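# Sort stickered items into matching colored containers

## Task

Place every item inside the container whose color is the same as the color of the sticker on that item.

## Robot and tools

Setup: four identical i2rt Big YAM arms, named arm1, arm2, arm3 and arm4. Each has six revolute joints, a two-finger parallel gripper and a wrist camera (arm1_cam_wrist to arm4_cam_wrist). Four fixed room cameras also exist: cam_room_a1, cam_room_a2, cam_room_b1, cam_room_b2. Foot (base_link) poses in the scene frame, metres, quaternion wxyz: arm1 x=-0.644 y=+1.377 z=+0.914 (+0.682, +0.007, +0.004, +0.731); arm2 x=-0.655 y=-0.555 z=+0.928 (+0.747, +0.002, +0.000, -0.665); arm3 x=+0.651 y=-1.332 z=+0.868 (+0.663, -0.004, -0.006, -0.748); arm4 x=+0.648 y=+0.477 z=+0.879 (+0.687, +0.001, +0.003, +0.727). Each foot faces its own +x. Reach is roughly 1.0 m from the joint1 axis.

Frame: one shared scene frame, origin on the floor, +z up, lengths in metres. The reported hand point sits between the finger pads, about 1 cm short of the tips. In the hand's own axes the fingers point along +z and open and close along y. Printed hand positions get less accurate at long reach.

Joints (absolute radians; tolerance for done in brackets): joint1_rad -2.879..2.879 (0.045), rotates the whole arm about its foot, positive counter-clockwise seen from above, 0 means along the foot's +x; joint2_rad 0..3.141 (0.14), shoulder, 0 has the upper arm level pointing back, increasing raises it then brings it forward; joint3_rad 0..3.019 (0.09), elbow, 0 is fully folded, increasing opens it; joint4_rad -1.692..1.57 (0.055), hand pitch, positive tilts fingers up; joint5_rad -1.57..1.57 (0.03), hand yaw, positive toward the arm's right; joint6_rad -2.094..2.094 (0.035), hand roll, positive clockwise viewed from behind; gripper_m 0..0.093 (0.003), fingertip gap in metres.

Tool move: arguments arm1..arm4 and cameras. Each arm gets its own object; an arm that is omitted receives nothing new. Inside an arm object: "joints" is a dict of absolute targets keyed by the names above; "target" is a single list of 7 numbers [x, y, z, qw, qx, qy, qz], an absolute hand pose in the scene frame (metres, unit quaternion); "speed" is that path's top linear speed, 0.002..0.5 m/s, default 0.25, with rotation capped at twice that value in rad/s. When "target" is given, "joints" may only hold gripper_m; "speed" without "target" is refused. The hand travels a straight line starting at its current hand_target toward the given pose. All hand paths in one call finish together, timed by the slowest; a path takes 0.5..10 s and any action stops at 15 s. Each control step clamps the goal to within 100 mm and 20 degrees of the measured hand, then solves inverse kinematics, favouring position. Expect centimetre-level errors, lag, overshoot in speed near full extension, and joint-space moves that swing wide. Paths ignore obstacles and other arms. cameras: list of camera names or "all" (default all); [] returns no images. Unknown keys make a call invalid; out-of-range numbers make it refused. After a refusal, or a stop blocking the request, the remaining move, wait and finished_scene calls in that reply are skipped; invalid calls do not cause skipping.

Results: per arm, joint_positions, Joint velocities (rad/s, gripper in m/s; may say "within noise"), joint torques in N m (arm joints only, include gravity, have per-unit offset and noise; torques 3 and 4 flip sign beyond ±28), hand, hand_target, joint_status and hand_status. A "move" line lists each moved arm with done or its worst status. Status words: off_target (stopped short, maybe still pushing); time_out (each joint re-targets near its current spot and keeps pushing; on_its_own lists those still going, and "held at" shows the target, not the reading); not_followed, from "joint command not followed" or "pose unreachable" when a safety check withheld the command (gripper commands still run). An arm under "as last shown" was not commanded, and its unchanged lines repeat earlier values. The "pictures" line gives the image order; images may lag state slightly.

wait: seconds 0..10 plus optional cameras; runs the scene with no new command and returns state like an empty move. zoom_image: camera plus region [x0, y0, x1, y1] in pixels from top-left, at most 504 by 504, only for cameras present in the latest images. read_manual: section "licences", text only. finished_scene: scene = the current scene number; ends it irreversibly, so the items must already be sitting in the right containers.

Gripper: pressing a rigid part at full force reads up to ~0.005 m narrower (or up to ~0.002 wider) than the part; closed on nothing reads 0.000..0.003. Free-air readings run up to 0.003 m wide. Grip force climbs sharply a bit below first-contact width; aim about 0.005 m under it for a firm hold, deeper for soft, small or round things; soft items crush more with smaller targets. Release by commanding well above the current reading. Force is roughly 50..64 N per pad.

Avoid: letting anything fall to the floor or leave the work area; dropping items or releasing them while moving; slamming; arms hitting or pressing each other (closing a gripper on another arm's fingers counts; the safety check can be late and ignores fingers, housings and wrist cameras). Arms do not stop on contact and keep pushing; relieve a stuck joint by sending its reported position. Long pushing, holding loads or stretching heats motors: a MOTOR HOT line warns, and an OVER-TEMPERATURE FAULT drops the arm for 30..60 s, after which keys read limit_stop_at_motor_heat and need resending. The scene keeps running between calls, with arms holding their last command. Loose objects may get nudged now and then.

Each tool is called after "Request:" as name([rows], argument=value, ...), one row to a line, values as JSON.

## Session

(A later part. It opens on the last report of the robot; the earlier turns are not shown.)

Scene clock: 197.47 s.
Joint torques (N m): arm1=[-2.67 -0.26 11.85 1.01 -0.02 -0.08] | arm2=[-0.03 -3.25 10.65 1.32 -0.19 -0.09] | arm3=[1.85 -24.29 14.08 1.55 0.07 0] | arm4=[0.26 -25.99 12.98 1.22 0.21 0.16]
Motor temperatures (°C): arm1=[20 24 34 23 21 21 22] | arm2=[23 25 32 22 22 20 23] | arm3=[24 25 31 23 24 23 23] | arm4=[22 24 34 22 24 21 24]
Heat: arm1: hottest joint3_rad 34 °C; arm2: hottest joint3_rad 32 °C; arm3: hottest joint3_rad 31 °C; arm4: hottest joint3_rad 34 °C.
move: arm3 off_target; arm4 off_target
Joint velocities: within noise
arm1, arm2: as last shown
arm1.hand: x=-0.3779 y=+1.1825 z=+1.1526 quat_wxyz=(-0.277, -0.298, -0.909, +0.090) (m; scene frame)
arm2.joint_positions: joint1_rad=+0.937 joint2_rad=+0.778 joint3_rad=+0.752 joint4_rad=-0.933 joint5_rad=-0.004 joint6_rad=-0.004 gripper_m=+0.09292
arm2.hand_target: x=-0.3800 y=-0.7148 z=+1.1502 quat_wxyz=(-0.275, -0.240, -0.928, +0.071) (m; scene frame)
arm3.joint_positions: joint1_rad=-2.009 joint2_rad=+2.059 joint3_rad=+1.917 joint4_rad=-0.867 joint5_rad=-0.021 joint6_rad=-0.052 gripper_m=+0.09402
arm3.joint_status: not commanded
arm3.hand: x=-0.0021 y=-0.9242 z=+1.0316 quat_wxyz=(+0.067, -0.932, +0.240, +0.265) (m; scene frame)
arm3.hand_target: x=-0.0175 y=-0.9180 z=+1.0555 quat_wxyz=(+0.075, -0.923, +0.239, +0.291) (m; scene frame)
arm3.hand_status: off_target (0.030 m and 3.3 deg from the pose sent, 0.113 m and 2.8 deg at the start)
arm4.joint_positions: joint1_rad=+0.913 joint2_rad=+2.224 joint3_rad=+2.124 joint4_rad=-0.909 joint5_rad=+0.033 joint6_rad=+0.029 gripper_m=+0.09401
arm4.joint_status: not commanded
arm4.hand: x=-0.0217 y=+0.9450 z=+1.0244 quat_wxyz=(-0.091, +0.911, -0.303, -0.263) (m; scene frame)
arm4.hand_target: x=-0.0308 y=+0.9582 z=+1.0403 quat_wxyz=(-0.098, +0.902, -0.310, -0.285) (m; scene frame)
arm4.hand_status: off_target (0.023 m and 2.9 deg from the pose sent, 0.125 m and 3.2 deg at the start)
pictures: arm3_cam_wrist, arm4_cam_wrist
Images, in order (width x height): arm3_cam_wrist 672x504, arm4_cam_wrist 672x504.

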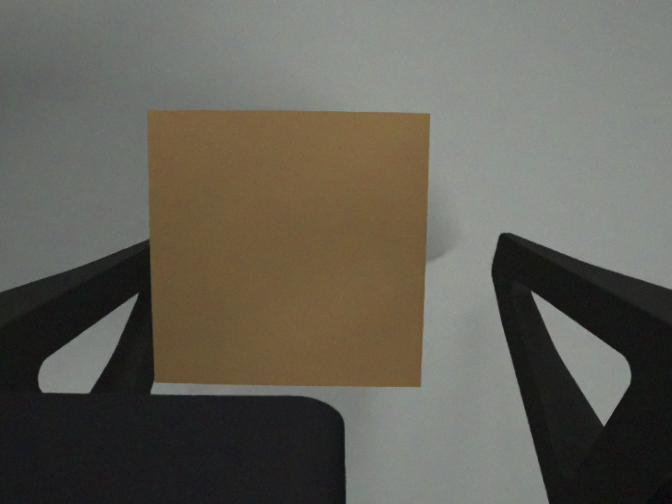

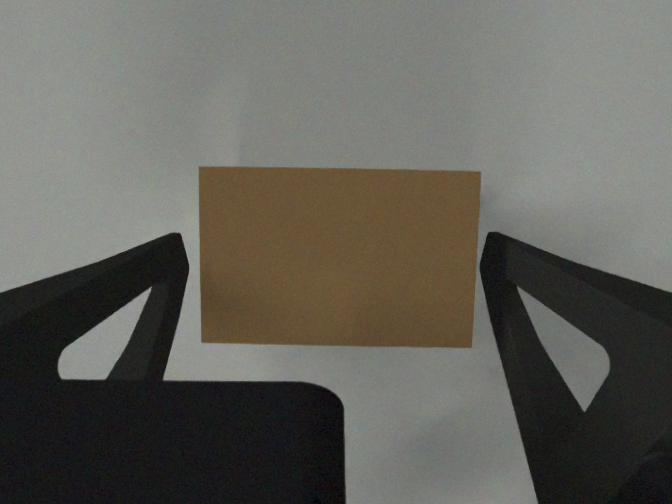

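Request:
move(arm3={"joints":{"gripper_m":0.03}}, arm4={"joints":{"gripper_m":0.05}}, cameras=["arm3_cam_wrist","arm4_cam_wrist"])

Request:
move(arm3={"target":[0.005,-0.93,1.15,0.0753,-0.9233,0.2388,0.2911],"speed":0.3}, arm4={"target":[0.01,0.935,1.15,0.0979,-0.9017,0.3105,0.2843],"speed":0.3}, cameras=["arm3_cam_wrist","arm4_cam_wrist"])

Request:
move(arm3={"target":[0.37,-1.15,1.17,0.0753,-0.9233,0.2388,0.2911],"speed":0.4}, arm4={"target":[0.36,0.67,1.17,0.0979,-0.9017,0.3105,0.2843],"speed":0.4}, cameras=["cam_room_a1","cam_room_a2","arm3_cam_wrist","arm4_cam_wrist"])

Scene clock: 206.33 s.
Joint torques (N m): arm1=[-2.9 -0.38 11.84 0.99 -0.05 -0.09] | arm2=[-0.03 -3.37 10.65 1.37 -0.19 -0.08] | arm3=[1.9 -24.12 14.05 1.54 0.04 0] | arm4=[0.56 -26.17 13.01 1.18 0.23 0.17]
Motor temperatures (°C): arm1=[20 24 33 23 21 21 22] | arm2=[23 25 32 22 22 20 23] | arm3=[24 25 31 23 24 23 23] | arm4=[22 26 35 22 24 21 24]
Heat: arm1: hottest joint3_rad 33 °C; arm2: hottest joint3_rad 32 °C; arm3: hottest joint3_rad 31 °C; arm4: hottest joint3_rad 35 °C.
move: arm3 off_target; arm4 off_target
Joint velocities: within noise
arm1, arm2: as last shown
arm3.joint_positions: joint1_rad=-2.009 joint2_rad=+2.059 joint3_rad=+1.917 joint4_rad=-0.867 joint5_rad=-0.020 joint6_rad=-0.052 gripper_m=+0.05330
arm3.joint_status: gripper_m off_target (ended at +0.05333, target +0.03000)
arm3.hand: x=-0.0021 y=-0.9241 z=+1.0316 quat_wxyz=(+0.068, -0.931, +0.240, +0.265) (m; scene frame)
arm3.hand_target: x=-0.0175 y=-0.9180 z=+1.0555 quat_wxyz=(+0.075, -0.923, +0.239, +0.291) (m; scene frame)
arm3.hand_status: not commanded
arm4.joint_positions: joint1_rad=+0.913 joint2_rad=+2.224 joint3_rad=+2.124 joint4_rad=-0.909 joint5_rad=+0.033 joint6_rad=+0.030 gripper_m=+0.06945
arm4.joint_status: gripper_m off_target (ended at +0.06948, target +0.05000)
arm4.hand: x=-0.0217 y=+0.9450 z=+1.0244 quat_wxyz=(-0.091, +0.911, -0.303, -0.263) (m; scene frame)
arm4.hand_target: x=-0.0308 y=+0.9582 z=+1.0403 quat_wxyz=(-0.098, +0.902, -0.310, -0.285) (m; scene frame)
arm4.hand_status: not commanded
pictures: arm3_cam_wrist, arm4_cam_wrist
Images, in order (width x height): arm3_cam_wrist 672x504, arm4_cam_wrist 672x504.

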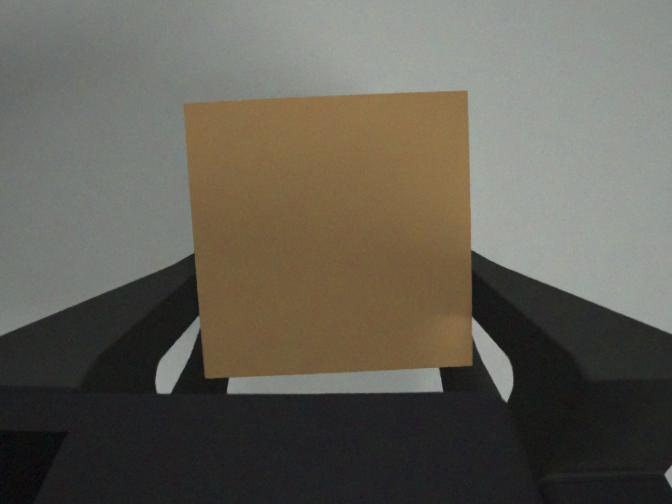

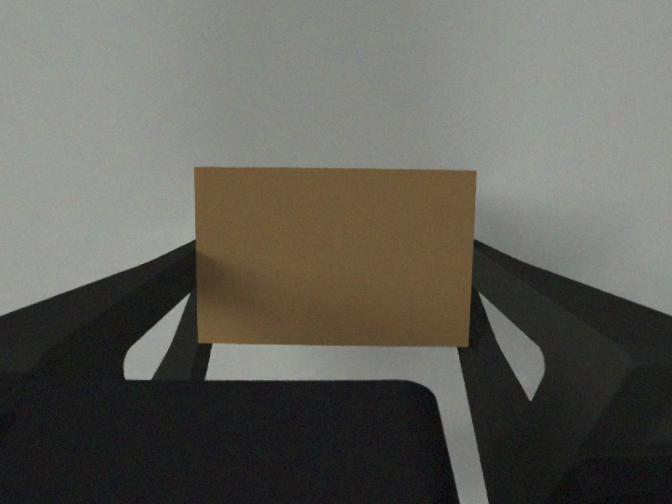

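Scene clock: 207.60 s.
Joint torques (N m): arm1=[-2.9 -0.21 11.85 0.9 -0.07 -0.07] | arm2=[0.03 -3.31 10.63 1.35 -0.19 -0.08] | arm3=[1.85 -23.47 13.72 0.88 0.03 0] | arm4=[0.21 -24.41 12.16 0.49 0.1 0.15]
Motor temperatures (°C): arm1=[20 24 33 23 21 21 22] | arm2=[23 25 32 22 22 20 23] | arm3=[24 25 31 23 24 23 23] | arm4=[22 26 35 22 24 21 25]
Heat: arm1: hottest joint3_rad 33 °C; arm2: hottest joint3_rad 32 °C; arm3: hottest joint3_rad 31 °C; arm4: hottest joint3_rad 35 °C.
move: arm3 off_target; arm4 off_target
Joint velocities: within noise
arm1, arm2: as last shown
arm3.joint_positions: joint1_rad=-2.009 joint2_rad=+1.974 joint3_rad=+2.030 joint4_rad=-1.046 joint5_rad=-0.020 joint6_rad=-0.052 gripper_m=+0.05330
arm3.joint_status: not commanded
arm3.hand: x=+0.0140 y=-0.9329 z=+1.1295 quat_wxyz=(+0.071, -0.929, +0.240, +0.274) (m; scene frame)
arm3.hand_target: x=+0.0059 y=-0.9306 z=+1.1500 quat_wxyz=(+0.075, -0.923, +0.239, +0.291) (m; scene frame)
arm3.hand_status: off_target (0.023 m and 2.1 deg from the pose sent, 0.119 m and 3.3 deg at the start)
arm4.joint_positions: joint1_rad=+0.909 joint2_rad=+2.063 joint3_rad=+2.147 joint4_rad=-1.061 joint5_rad=+0.033 joint6_rad=+0.030 gripper_m=+0.06945
arm4.joint_status: not commanded
arm4.hand: x=+0.0123 y=+0.9265 z=+1.1414 quat_wxyz=(-0.096, +0.906, -0.304, -0.278) (m; scene frame)
arm4.hand_target: x=+0.0104 y=+0.9348 z=+1.1501 quat_wxyz=(-0.098, +0.902, -0.310, -0.285) (m; scene frame)
arm4.hand_status: off_target (0.012 m and 1.2 deg from the pose sent, 0.130 m and 2.9 deg at the start)
pictures: arm3_cam_wrist, arm4_cam_wrist
Images, in order (width x height): arm3_cam_wrist 672x504, arm4_cam_wrist 672x504.

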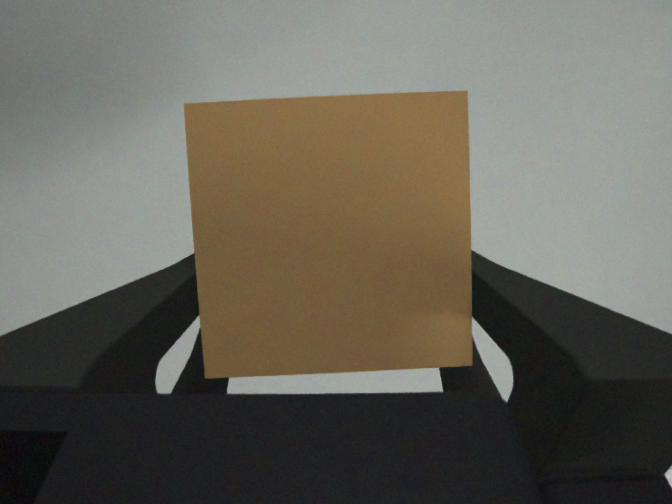

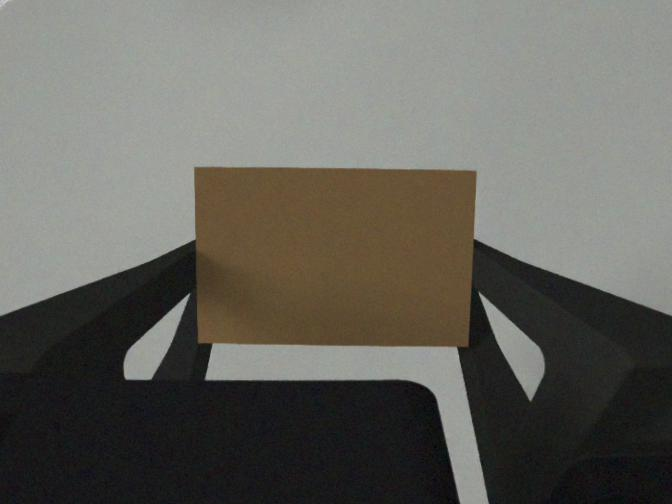

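Scene clock: 209.57 s.
Joint torques (N m): arm1=[-2.2 -0.32 11.88 1.03 -0.06 -0.09] | arm2=[-0.09 -3.31 10.65 1.36 -0.2 -0.08] | arm3=[0.21 -3.37 9.48 1.01 -0.11 -0.14] | arm4=[1.38 -3.6 9.72 0.53 0.24 0.18]
Motor temperatures (°C): arm1=[20 24 33 23 21 21 22] | arm2=[23 25 32 22 22 20 23] | arm3=[24 25 31 23 24 23 23] | arm4=[22 26 35 22 24 21 25]
Heat: arm1: hottest joint3_rad 33 °C; arm2: hottest joint3_rad 32 °C; arm3: hottest joint3_rad 31 °C; arm4: hottest joint3_rad 35 °C.
move: arm3 done; arm4 done
Joint velocities: within noise
arm1, arm2: as last shown
arm3.joint_positions: joint1_rad=-2.014 joint2_rad=+0.810 joint3_rad=+0.957 joint4_rad=-1.088 joint5_rad=-0.031 joint6_rad=-0.058 gripper_m=+0.05330
arm3.joint_status: not commanded
arm3.hand: x=+0.3670 y=-1.1536 z=+1.1737 quat_wxyz=(+0.075, -0.922, +0.235, +0.297) (m; scene frame)
arm3.hand_target: x=+0.3700 y=-1.1501 z=+1.1700 quat_wxyz=(+0.075, -0.923, +0.239, +0.291) (m; scene frame)
arm3.hand_status: done (0.006 m and 0.8 deg from the pose sent, 0.419 m and 2.1 deg at the start)
arm4.joint_positions: joint1_rad=+0.958 joint2_rad=+0.849 joint3_rad=+0.932 joint4_rad=-1.033 joint5_rad=+0.066 joint6_rad=+0.076 gripper_m=+0.06945
arm4.joint_status: not commanded
arm4.hand: x=+0.3616 y=+0.6712 z=+1.1715 quat_wxyz=(-0.101, +0.901, -0.307, -0.291) (m; scene frame)
arm4.hand_target: x=+0.3600 y=+0.6700 z=+1.1699 quat_wxyz=(-0.098, +0.902, -0.310, -0.284) (m; scene frame)
arm4.hand_status: done (0.003 m and 0.9 deg from the pose sent, 0.433 m and 1.2 deg at the start)
pictures: arm3_cam_wrist, arm4_cam_wrist, cam_room_a1, cam_room_a2
Images, in order (width x height): arm3_cam_wrist 672x504, arm4_cam_wrist 672x504, cam_room_a1 672x504, cam_room_a2 672x504.

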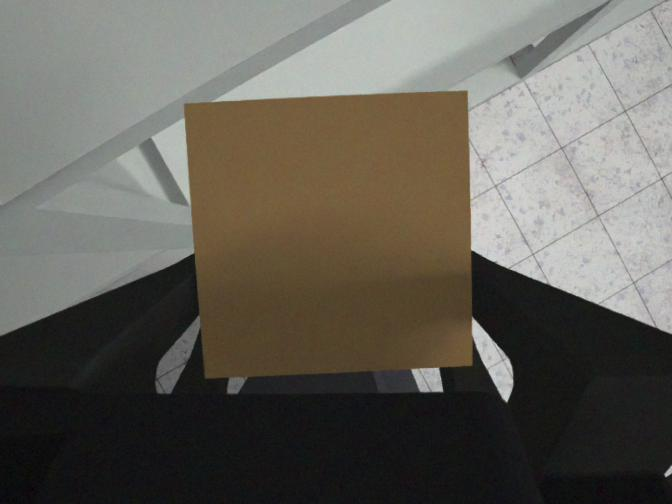

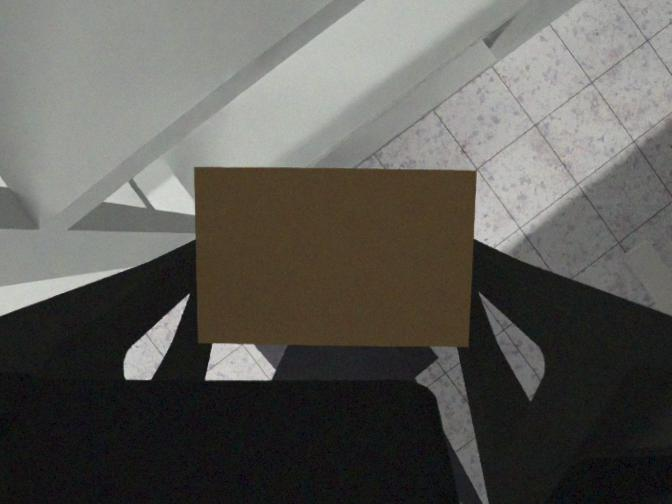

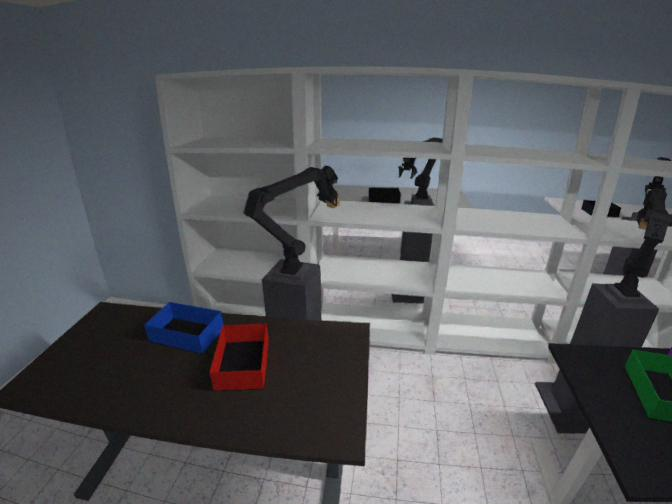

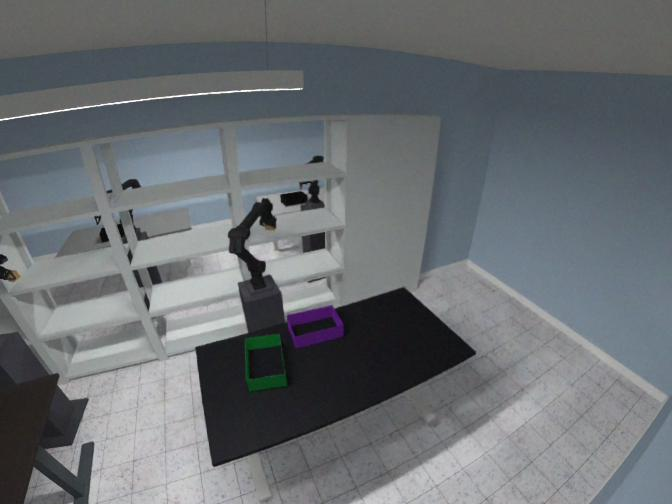

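Request:
move(arm3={"joints":{"joint1_rad":0.949,"joint5_rad":0,"joint6_rad":0}}, arm4={"joints":{"joint1_rad":-1.15,"joint5_rad":0,"joint6_rad":0}}, cameras=[])

Request:
move(arm3={"target":[1.168,-1.807,0.90,0.2646,0.3483,0.8933,-0.1032],"speed":0.4}, arm4={"target":[1.133,0.728,0.90,0.2760,-0.2263,0.9318,0.0670],"speed":0.4}, cameras=["cam_room_a1","cam_room_a2","arm3_cam_wrist","arm4_cam_wrist"])

Scene clock: 222.80 s.
Joint torques (N m): arm1=[-2.73 0.15 11.95 1.07 -0.1 -0.02] | arm2=[0.03 -3.25 10.63 1.37 -0.19 -0.07] | arm3=[1.96 -3.96 9.48 1.01 0.11 0] | arm4=[0.85 -4.37 9.55 0.68 0.04 -0.05]
Motor temperatures (°C): arm1=[20 24 33 23 21 21 22] | arm2=[23 25 33 22 22 20 23] | arm3=[24 25 31 23 24 23 24] | arm4=[22 25 37 22 24 21 25]
Heat: arm1: hottest joint3_rad 33 °C; arm2: hottest joint3_rad 33 °C; arm3: hottest joint3_rad 31 °C; arm4: hottest joint3_rad 37 °C.
move: arm3 done; arm4 done
Joint velocities: within noise
arm1, arm2: as last shown
arm3.joint_positions: joint1_rad=+0.940 joint2_rad=+0.818 joint3_rad=+0.957 joint4_rad=-1.088 joint5_rad=-0.002 joint6_rad=-0.006 gripper_m=+0.05318
arm3.joint_status: all done
arm3.hand: x=+0.8946 y=-1.5556 z=+1.1772 quat_wxyz=(-0.288, -0.345, -0.886, +0.118) (m; scene frame)
arm3.hand_target: x=+0.8948 y=-1.5523 z=+1.1760 quat_wxyz=(-0.286, -0.344, -0.887, +0.116) (m; scene frame)
arm3.hand_status: not commanded
arm4.joint_positions: joint1_rad=-1.149 joint2_rad=+0.856 joint3_rad=+0.932 joint4_rad=-1.033 joint5_rad=+0.001 joint6_rad=+0.012 gripper_m=+0.06944
arm4.joint_status: all done
arm4.hand: x=+0.9579 y=+0.6376 z=+1.1664 quat_wxyz=(-0.291, +0.220, -0.928, -0.072) (m; scene frame)
arm4.hand_target: x=+0.9576 y=+0.6373 z=+1.1668 quat_wxyz=(-0.287, +0.226, -0.928, -0.070) (m; scene frame)
arm4.hand_status: not commanded
pictures: none
No camera images: "cameras" was empty.

Scene clock: 224.77 s.
Joint torques (N m): arm1=[-3.08 0.38 11.93 1.03 -0.08 -0.06] | arm2=[0.09 -3.25 10.66 1.33 -0.18 -0.08] | arm3=[1.55 -23 12.03 1.18 -0.06 0.03] | arm4=[0.91 -15.09 9.37 1.48 0.03 -0.08]
Motor temperatures (°C): arm1=[20 24 33 23 21 21 22] | arm2=[23 25 33 22 22 20 23] | arm3=[24 25 31 23 24 23 24] | arm4=[22 24 37 22 24 21 25]
Heat: arm1: hottest joint3_rad 33 °C; arm2: hottest joint3_rad 33 °C; arm3: hottest joint3_rad 31 °C; arm4: hottest joint3_rad 37 °C.
move: arm3 off_target; arm4 off_target
Joint velocities: within noise
arm1, arm2: as last shown
arm3.joint_positions: joint1_rad=+0.940 joint2_rad=+2.037 joint3_rad=+1.399 joint4_rad=-0.434 joint5_rad=-0.007 joint6_rad=-0.004 gripper_m=+0.05318
arm3.joint_status: not commanded
arm3.hand: x=+1.1461 y=-1.7936 z=+0.8693 quat_wxyz=(-0.234, -0.352, -0.902, +0.094) (m; scene frame)
arm3.hand_target: x=+1.1667 y=-1.8057 z=+0.9008 quat_wxyz=(-0.265, -0.348, -0.893, +0.103) (m; scene frame)
arm3.hand_status: off_target (0.040 m and 3.8 deg from the pose sent, 0.464 m and 3.3 deg at the start)
arm4.joint_positions: joint1_rad=-1.149 joint2_rad=+1.695 joint3_rad=+0.879 joint4_rad=-0.232 joint5_rad=+0.001 joint6_rad=+0.012 gripper_m=+0.06944
arm4.joint_status: not commanded
arm4.hand: x=+1.1105 y=+0.7164 z=+0.8827 quat_wxyz=(-0.248, +0.223, -0.941, -0.061) (m; scene frame)
arm4.hand_target: x=+1.1317 y=+0.7274 z=+0.9007 quat_wxyz=(-0.276, +0.226, -0.932, -0.067) (m; scene frame)
arm4.hand_status: off_target (0.031 m and 3.4 deg from the pose sent, 0.331 m and 2.0 deg at the start)
pictures: arm3_cam_wrist, arm4_cam_wrist, cam_room_a1, cam_room_a2
Images, in order (width x height): arm3_cam_wrist 672x504, arm4_cam_wrist 672x504, cam_room_a1 672x504, cam_room_a2 672x504.

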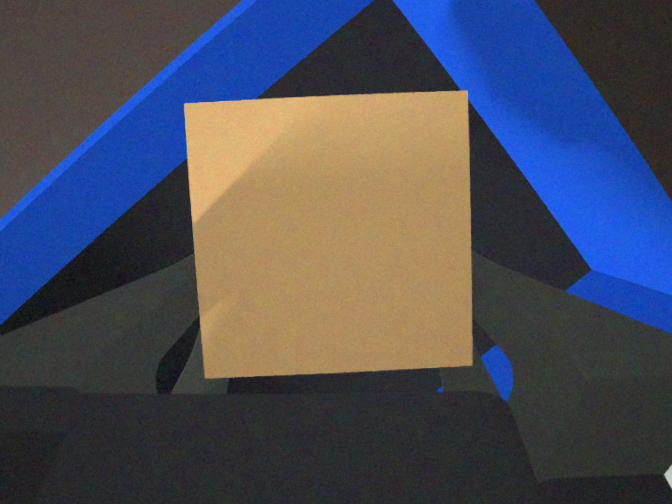

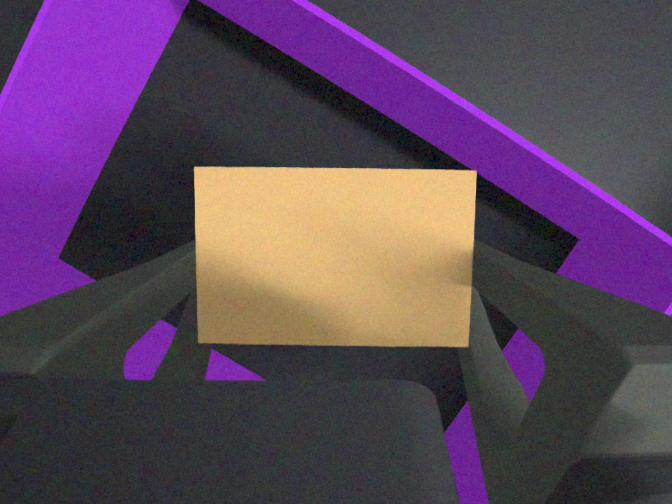

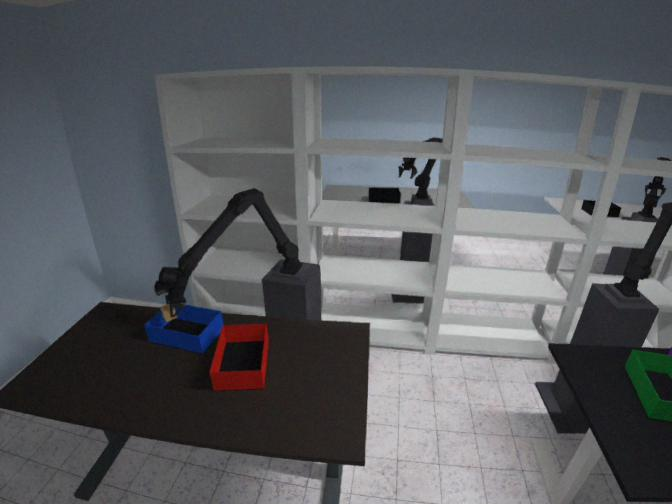

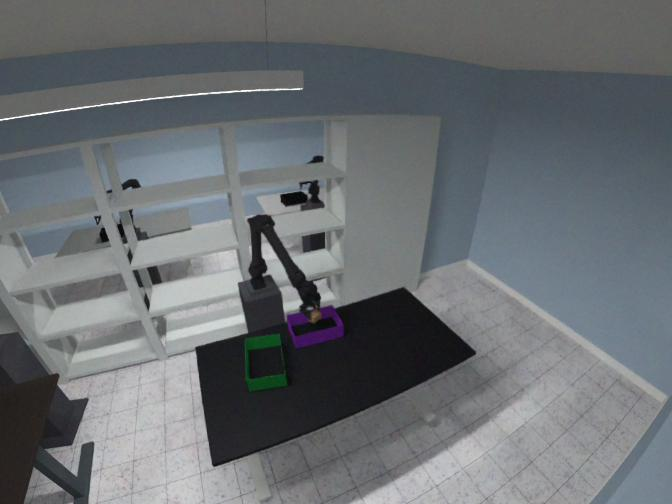

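Request:
move(arm3={"target":[1.178,-1.816,0.77,0.2646,0.3483,0.8933,-0.1032],"speed":0.13}, arm4={"target":[1.141,0.732,0.765,0.2760,-0.2263,0.9318,0.0670],"speed":0.13}, cameras=["arm3_cam_wrist","arm4_cam_wrist"])

Scene clock: 245.23 s.
Joint torques (N m): arm1=[-2.96 -0.03 11.99 1.01 -0.04 -0.03] | arm2=[0.03 -3.31 10.62 1.37 -0.19 -0.07] | arm3=[1.73 -22.18 10.32 1.69 0.02 0.02] | arm4=[1.08 -16.67 6.2 1.37 0.06 -0.06]
Motor temperatures (°C): arm1=[20 24 33 23 21 21 22] | arm2=[23 25 33 22 22 20 23] | arm3=[24 26 32 23 24 23 24] | arm4=[22 24 35 22 24 21 26]
Heat: arm1: hottest joint3_rad 33 °C; arm2: hottest joint3_rad 33 °C; arm3: hottest joint3_rad 32 °C; arm4: hottest joint3_rad 35 °C.
move: arm3 off_target; arm4 off_target
Joint velocities: within noise
arm1, arm2: as last shown
arm3.joint_positions: joint1_rad=+0.940 joint2_rad=+2.252 joint3_rad=+1.420 joint4_rad=-0.218 joint5_rad=-0.007 joint6_rad=-0.001 gripper_m=+0.05318
arm3.joint_status: not commanded
arm3.hand: x=+1.1576 y=-1.8056 z=+0.7606 quat_wxyz=(-0.244, -0.352, -0.899, +0.097) (m; scene frame)
arm3.hand_target: x=+1.1772 y=-1.8151 z=+0.7707 quat_wxyz=(-0.265, -0.348, -0.893, +0.103) (m; scene frame)
arm3.hand_status: off_target (0.025 m and 2.6 deg from the pose sent, 0.107 m and 3.9 deg at the start)
arm4.joint_positions: joint1_rad=-1.149 joint2_rad=+2.026 joint3_rad=+0.889 joint4_rad=+0.109 joint5_rad=+0.001 joint6_rad=+0.012 gripper_m=+0.06944
arm4.joint_status: not commanded
arm4.hand: x=+1.1243 y=+0.7234 z=+0.7595 quat_wxyz=(-0.258, +0.223, -0.938, -0.064) (m; scene frame)
arm4.hand_target: x=+1.1404 y=+0.7317 z=+0.7655 quat_wxyz=(-0.276, +0.226, -0.932, -0.067) (m; scene frame)
arm4.hand_status: off_target (0.020 m and 2.3 deg from the pose sent, 0.123 m and 3.4 deg at the start)
pictures: arm3_cam_wrist, arm4_cam_wrist
Images, in order (width x height): arm3_cam_wrist 672x504, arm4_cam_wrist 672x504.

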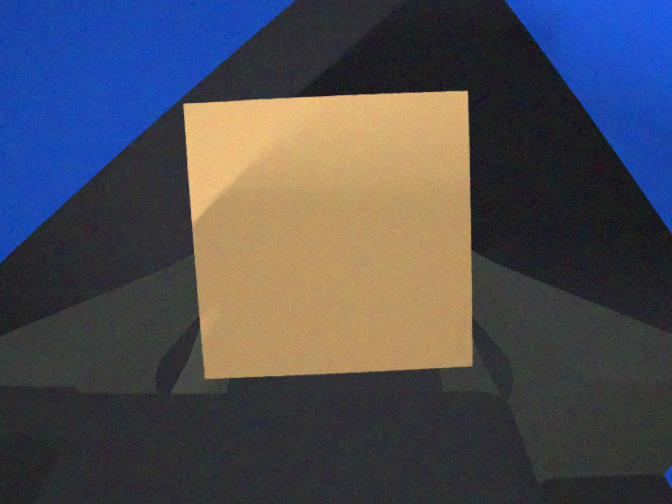

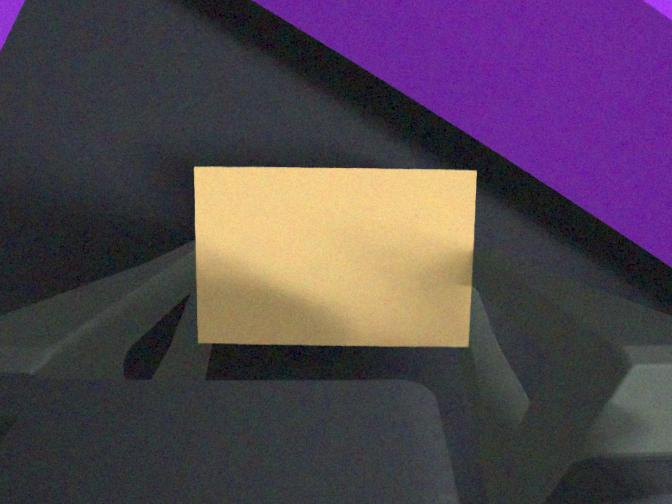

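Request:
move(arm3={"target":[1.176,-1.815,0.756,0.2646,0.3483,0.8933,-0.1032],"speed":0.1}, arm4={"target":[1.138,0.730,0.752,0.2760,-0.2263,0.9318,0.0670],"speed":0.1}, cameras=[])

Request:
move(arm3={"joints":{"gripper_m":0.085}}, arm4={"joints":{"gripper_m":0.093}}, cameras=["arm3_cam_wrist","arm4_cam_wrist"])

Request:
move(arm3={"target":[1.13,-1.775,0.93,0.2646,0.3483,0.8933,-0.1032],"speed":0.25}, arm4={"target":[1.09,0.705,0.93,0.2760,-0.2263,0.9318,0.0670],"speed":0.25}, cameras=["arm3_cam_wrist","arm4_cam_wrist"])

Scene clock: 252.30 s.
Joint torques (N m): arm1=[-2.67 0.21 11.97 0.83 -0.04 -0.04] | arm2=[0.03 -3.19 10.63 1.35 -0.19 -0.08] | arm3=[1.67 -20.72 9.92 1.74 0 0.01] | arm4=[0.79 -15.97 5.82 1.52 0.07 -0.05]
Motor temperatures (°C): arm1=[20 24 33 23 21 21 22] | arm2=[23 25 33 22 22 20 23] | arm3=[24 27 32 23 24 23 24] | arm4=[22 24 34 22 24 21 26]
Heat: arm1: hottest joint3_rad 33 °C; arm2: hottest joint3_rad 33 °C; arm3: hottest joint3_rad 32 °C; arm4: hottest joint3_rad 34 °C.
move: arm3 off_target; arm4 off_target
Joint velocities: within noise
arm1.joint_positions: joint1_rad=-2.283 joint2_rad=+0.792 joint3_rad=+0.786 joint4_rad=-0.959 joint5_rad=-0.014 joint6_rad=-0.002 gripper_m=+0.09297
arm1.joint_status: not commanded
arm1.hand: x=-0.3779 y=+1.1825 z=+1.1526 quat_wxyz=(-0.277, -0.298, -0.909, +0.090) (m; scene frame)
arm1.hand_target: x=-0.3800 y=+1.1800 z=+1.1499 quat_wxyz=(-0.270, -0.300, -0.911, +0.089) (m; scene frame)
arm1.hand_status: not commanded
arm2.joint_positions: joint1_rad=+0.937 joint2_rad=+0.778 joint3_rad=+0.752 joint4_rad=-0.933 joint5_rad=-0.004 joint6_rad=-0.004 gripper_m=+0.09292
arm2.joint_status: not commanded
arm2.hand: x=-0.3747 y=-0.7152 z=+1.1617 quat_wxyz=(-0.292, -0.242, -0.922, +0.074) (m; scene frame)
arm2.hand_target: x=-0.3800 y=-0.7148 z=+1.1502 quat_wxyz=(-0.275, -0.240, -0.928, +0.071) (m; scene frame)
arm2.hand_status: not commanded
arm3.joint_positions: joint1_rad=+0.940 joint2_rad=+2.262 joint3_rad=+1.421 joint4_rad=-0.191 joint5_rad=-0.007 joint6_rad=-0.001 gripper_m=+0.05318
arm3.joint_status: not commanded
arm3.hand: x=+1.1604 y=-1.8082 z=+0.7579 quat_wxyz=(-0.252, -0.351, -0.896, +0.100) (m; scene frame)
arm3.hand_target: x=+1.1754 y=-1.8143 z=+0.7563 quat_wxyz=(-0.265, -0.348, -0.893, +0.103) (m; scene frame)
arm3.hand_status: off_target (0.017 m and 1.6 deg from the pose sent, 0.021 m and 2.6 deg at the start)
arm4.joint_positions: joint1_rad=-1.149 joint2_rad=+2.046 joint3_rad=+0.889 joint4_rad=+0.144 joint5_rad=+0.001 joint6_rad=+0.012 gripper_m=+0.06944
arm4.joint_status: not commanded
arm4.hand: x=+1.1264 y=+0.7245 z=+0.7537 quat_wxyz=(-0.265, +0.222, -0.936, -0.065) (m; scene frame)
arm4.hand_target: x=+1.1376 y=+0.7298 z=+0.7523 quat_wxyz=(-0.276, +0.226, -0.932, -0.067) (m; scene frame)
arm4.hand_status: off_target (0.013 m and 1.5 deg from the pose sent, 0.017 m and 2.3 deg at the start)
pictures: none
No camera images: "cameras" was empty.

Scene clock: 252.90 s.
Joint torques (N m): arm1=[-2.9 -0.03 11.78 0.83 -0.08 0.01] | arm2=[-0.09 -3.14 10.62 1.36 -0.19 -0.08] | arm3=[1.61 -21.36 9.85 1.66 0 0.01] | arm4=[0.56 -15.85 5.78 1.42 0.04 -0.07]
Motor temperatures (°C): arm1=[20 24 33 23 21 21 22] | arm2=[23 25 33 22 22 20 23] | arm3=[24 27 32 23 24 23 24] | arm4=[22 24 34 22 24 21 26]
Heat: arm1: hottest joint3_rad 33 °C; arm2: hottest joint3_rad 33 °C; arm3: hottest joint3_rad 32 °C; arm4: hottest joint3_rad 34 °C.
move: arm3 done; arm4 done
Joint velocities: within noise
arm1, arm2: as last shown
arm3.joint_positions: joint1_rad=+0.940 joint2_rad=+2.268 joint3_rad=+1.421 joint4_rad=-0.190 joint5_rad=-0.007 joint6_rad=-0.001 gripper_m=+0.08496
arm3.joint_status: all done
arm3.hand: x=+1.1595 y=-1.8074 z=+0.7539 quat_wxyz=(-0.250, -0.351, -0.897, +0.100) (m; scene frame)
arm3.hand_target: x=+1.1754 y=-1.8143 z=+0.7563 quat_wxyz=(-0.265, -0.348, -0.893, +0.103) (m; scene frame)
arm3.hand_status: not commanded
arm4.joint_positions: joint1_rad=-1.149 joint2_rad=+2.046 joint3_rad=+0.889 joint4_rad=+0.147 joint5_rad=+0.001 joint6_rad=+0.012 gripper_m=+0.09291
arm4.joint_status: all done
arm4.hand: x=+1.1269 y=+0.7248 z=+0.7541 quat_wxyz=(-0.266, +0.222, -0.936, -0.066) (m; scene frame)
arm4.hand_target: x=+1.1376 y=+0.7299 z=+0.7524 quat_wxyz=(-0.276, +0.226, -0.932, -0.067) (m; scene frame)
arm4.hand_status: not commanded
pictures: arm3_cam_wrist, arm4_cam_wrist
Images, in order (width x height): arm3_cam_wrist 672x504, arm4_cam_wrist 672x504.

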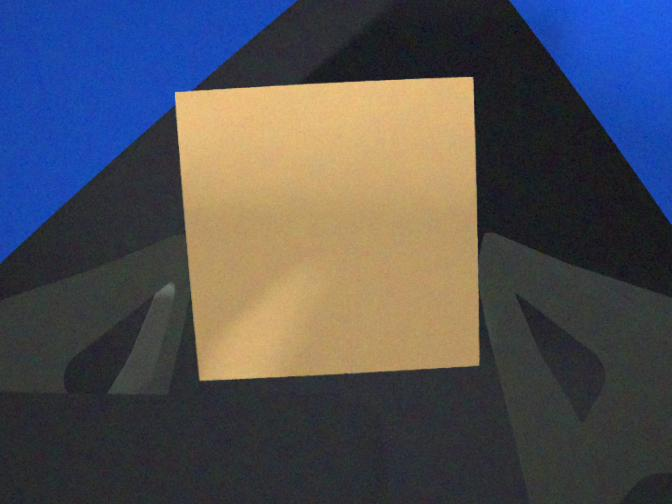

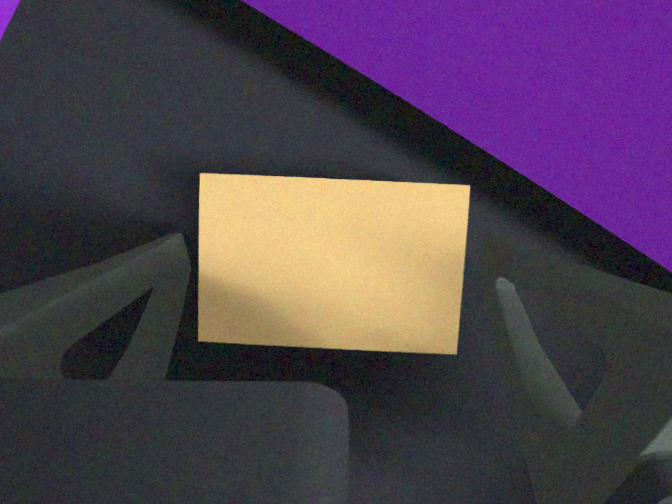

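Scene clock: 254.40 s.
Joint torques (N m): arm1=[-2.26 -0.21 11.84 0.94 -0.04 -0.06] | arm2=[-0.09 -3.25 10.62 1.36 -0.19 -0.08] | arm3=[1.26 -19.14 7.91 0.85 -0.08 -0.05] | arm4=[0.91 -12.81 7.16 0.57 0.03 -0.07]
Motor temperatures (°C): arm1=[20 24 33 23 21 21 22] | arm2=[23 24 33 22 22 20 23] | arm3=[24 27 32 23 24 23 24] | arm4=[22 24 34 22 24 21 26]
Heat: arm1: hottest joint3_rad 33 °C; arm2: hottest joint3_rad 33 °C; arm3: hottest joint3_rad 32 °C; arm4: hottest joint3_rad 34 °C.
move: arm3 done; arm4 done
Joint velocities: within noise
arm1, arm2: as last shown
arm3.joint_positions: joint1_rad=+0.940 joint2_rad=+1.870 joint3_rad=+1.309 joint4_rad=-0.424 joint5_rad=-0.009 joint6_rad=-0.001 gripper_m=+0.08496
arm3.joint_status: not commanded
arm3.hand: x=+1.1319 y=-1.7790 z=+0.9381 quat_wxyz=(-0.273, -0.348, -0.890, +0.108) (m; scene frame)
arm3.hand_target: x=+1.1299 y=-1.7750 z=+0.9301 quat_wxyz=(-0.265, -0.348, -0.893, +0.103) (m; scene frame)
arm3.hand_status: done (0.009 m and 1.1 deg from the pose sent, 0.181 m and 1.8 deg at the start)
arm4.joint_positions: joint1_rad=-1.149 joint2_rad=+1.526 joint3_rad=+0.812 joint4_rad=-0.256 joint5_rad=+0.001 joint6_rad=+0.012 gripper_m=+0.09291
arm4.joint_status: not commanded
arm4.hand: x=+1.0927 y=+0.7072 z=+0.9351 quat_wxyz=(-0.285, +0.221, -0.930, -0.070) (m; scene frame)
arm4.hand_target: x=+1.0899 y=+0.7050 z=+0.9301 quat_wxyz=(-0.276, +0.226, -0.932, -0.067) (m; scene frame)
arm4.hand_status: done (0.006 m and 1.3 deg from the pose sent, 0.181 m and 1.3 deg at the start)
pictures: arm3_cam_wrist, arm4_cam_wrist
Images, in order (width x height): arm3_cam_wrist 672x504, arm4_cam_wrist 672x504.

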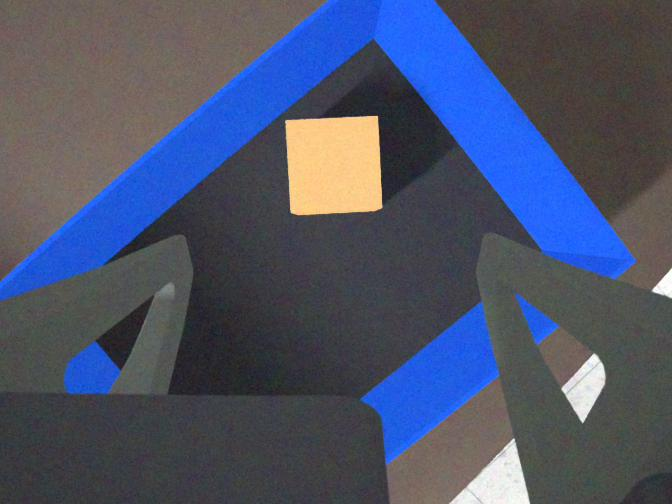

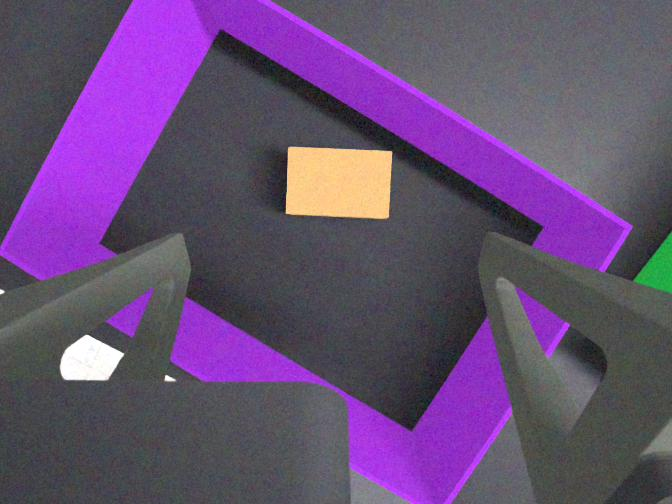

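Request:
finished_scene(scene=3)

The scene is finished: the task was done.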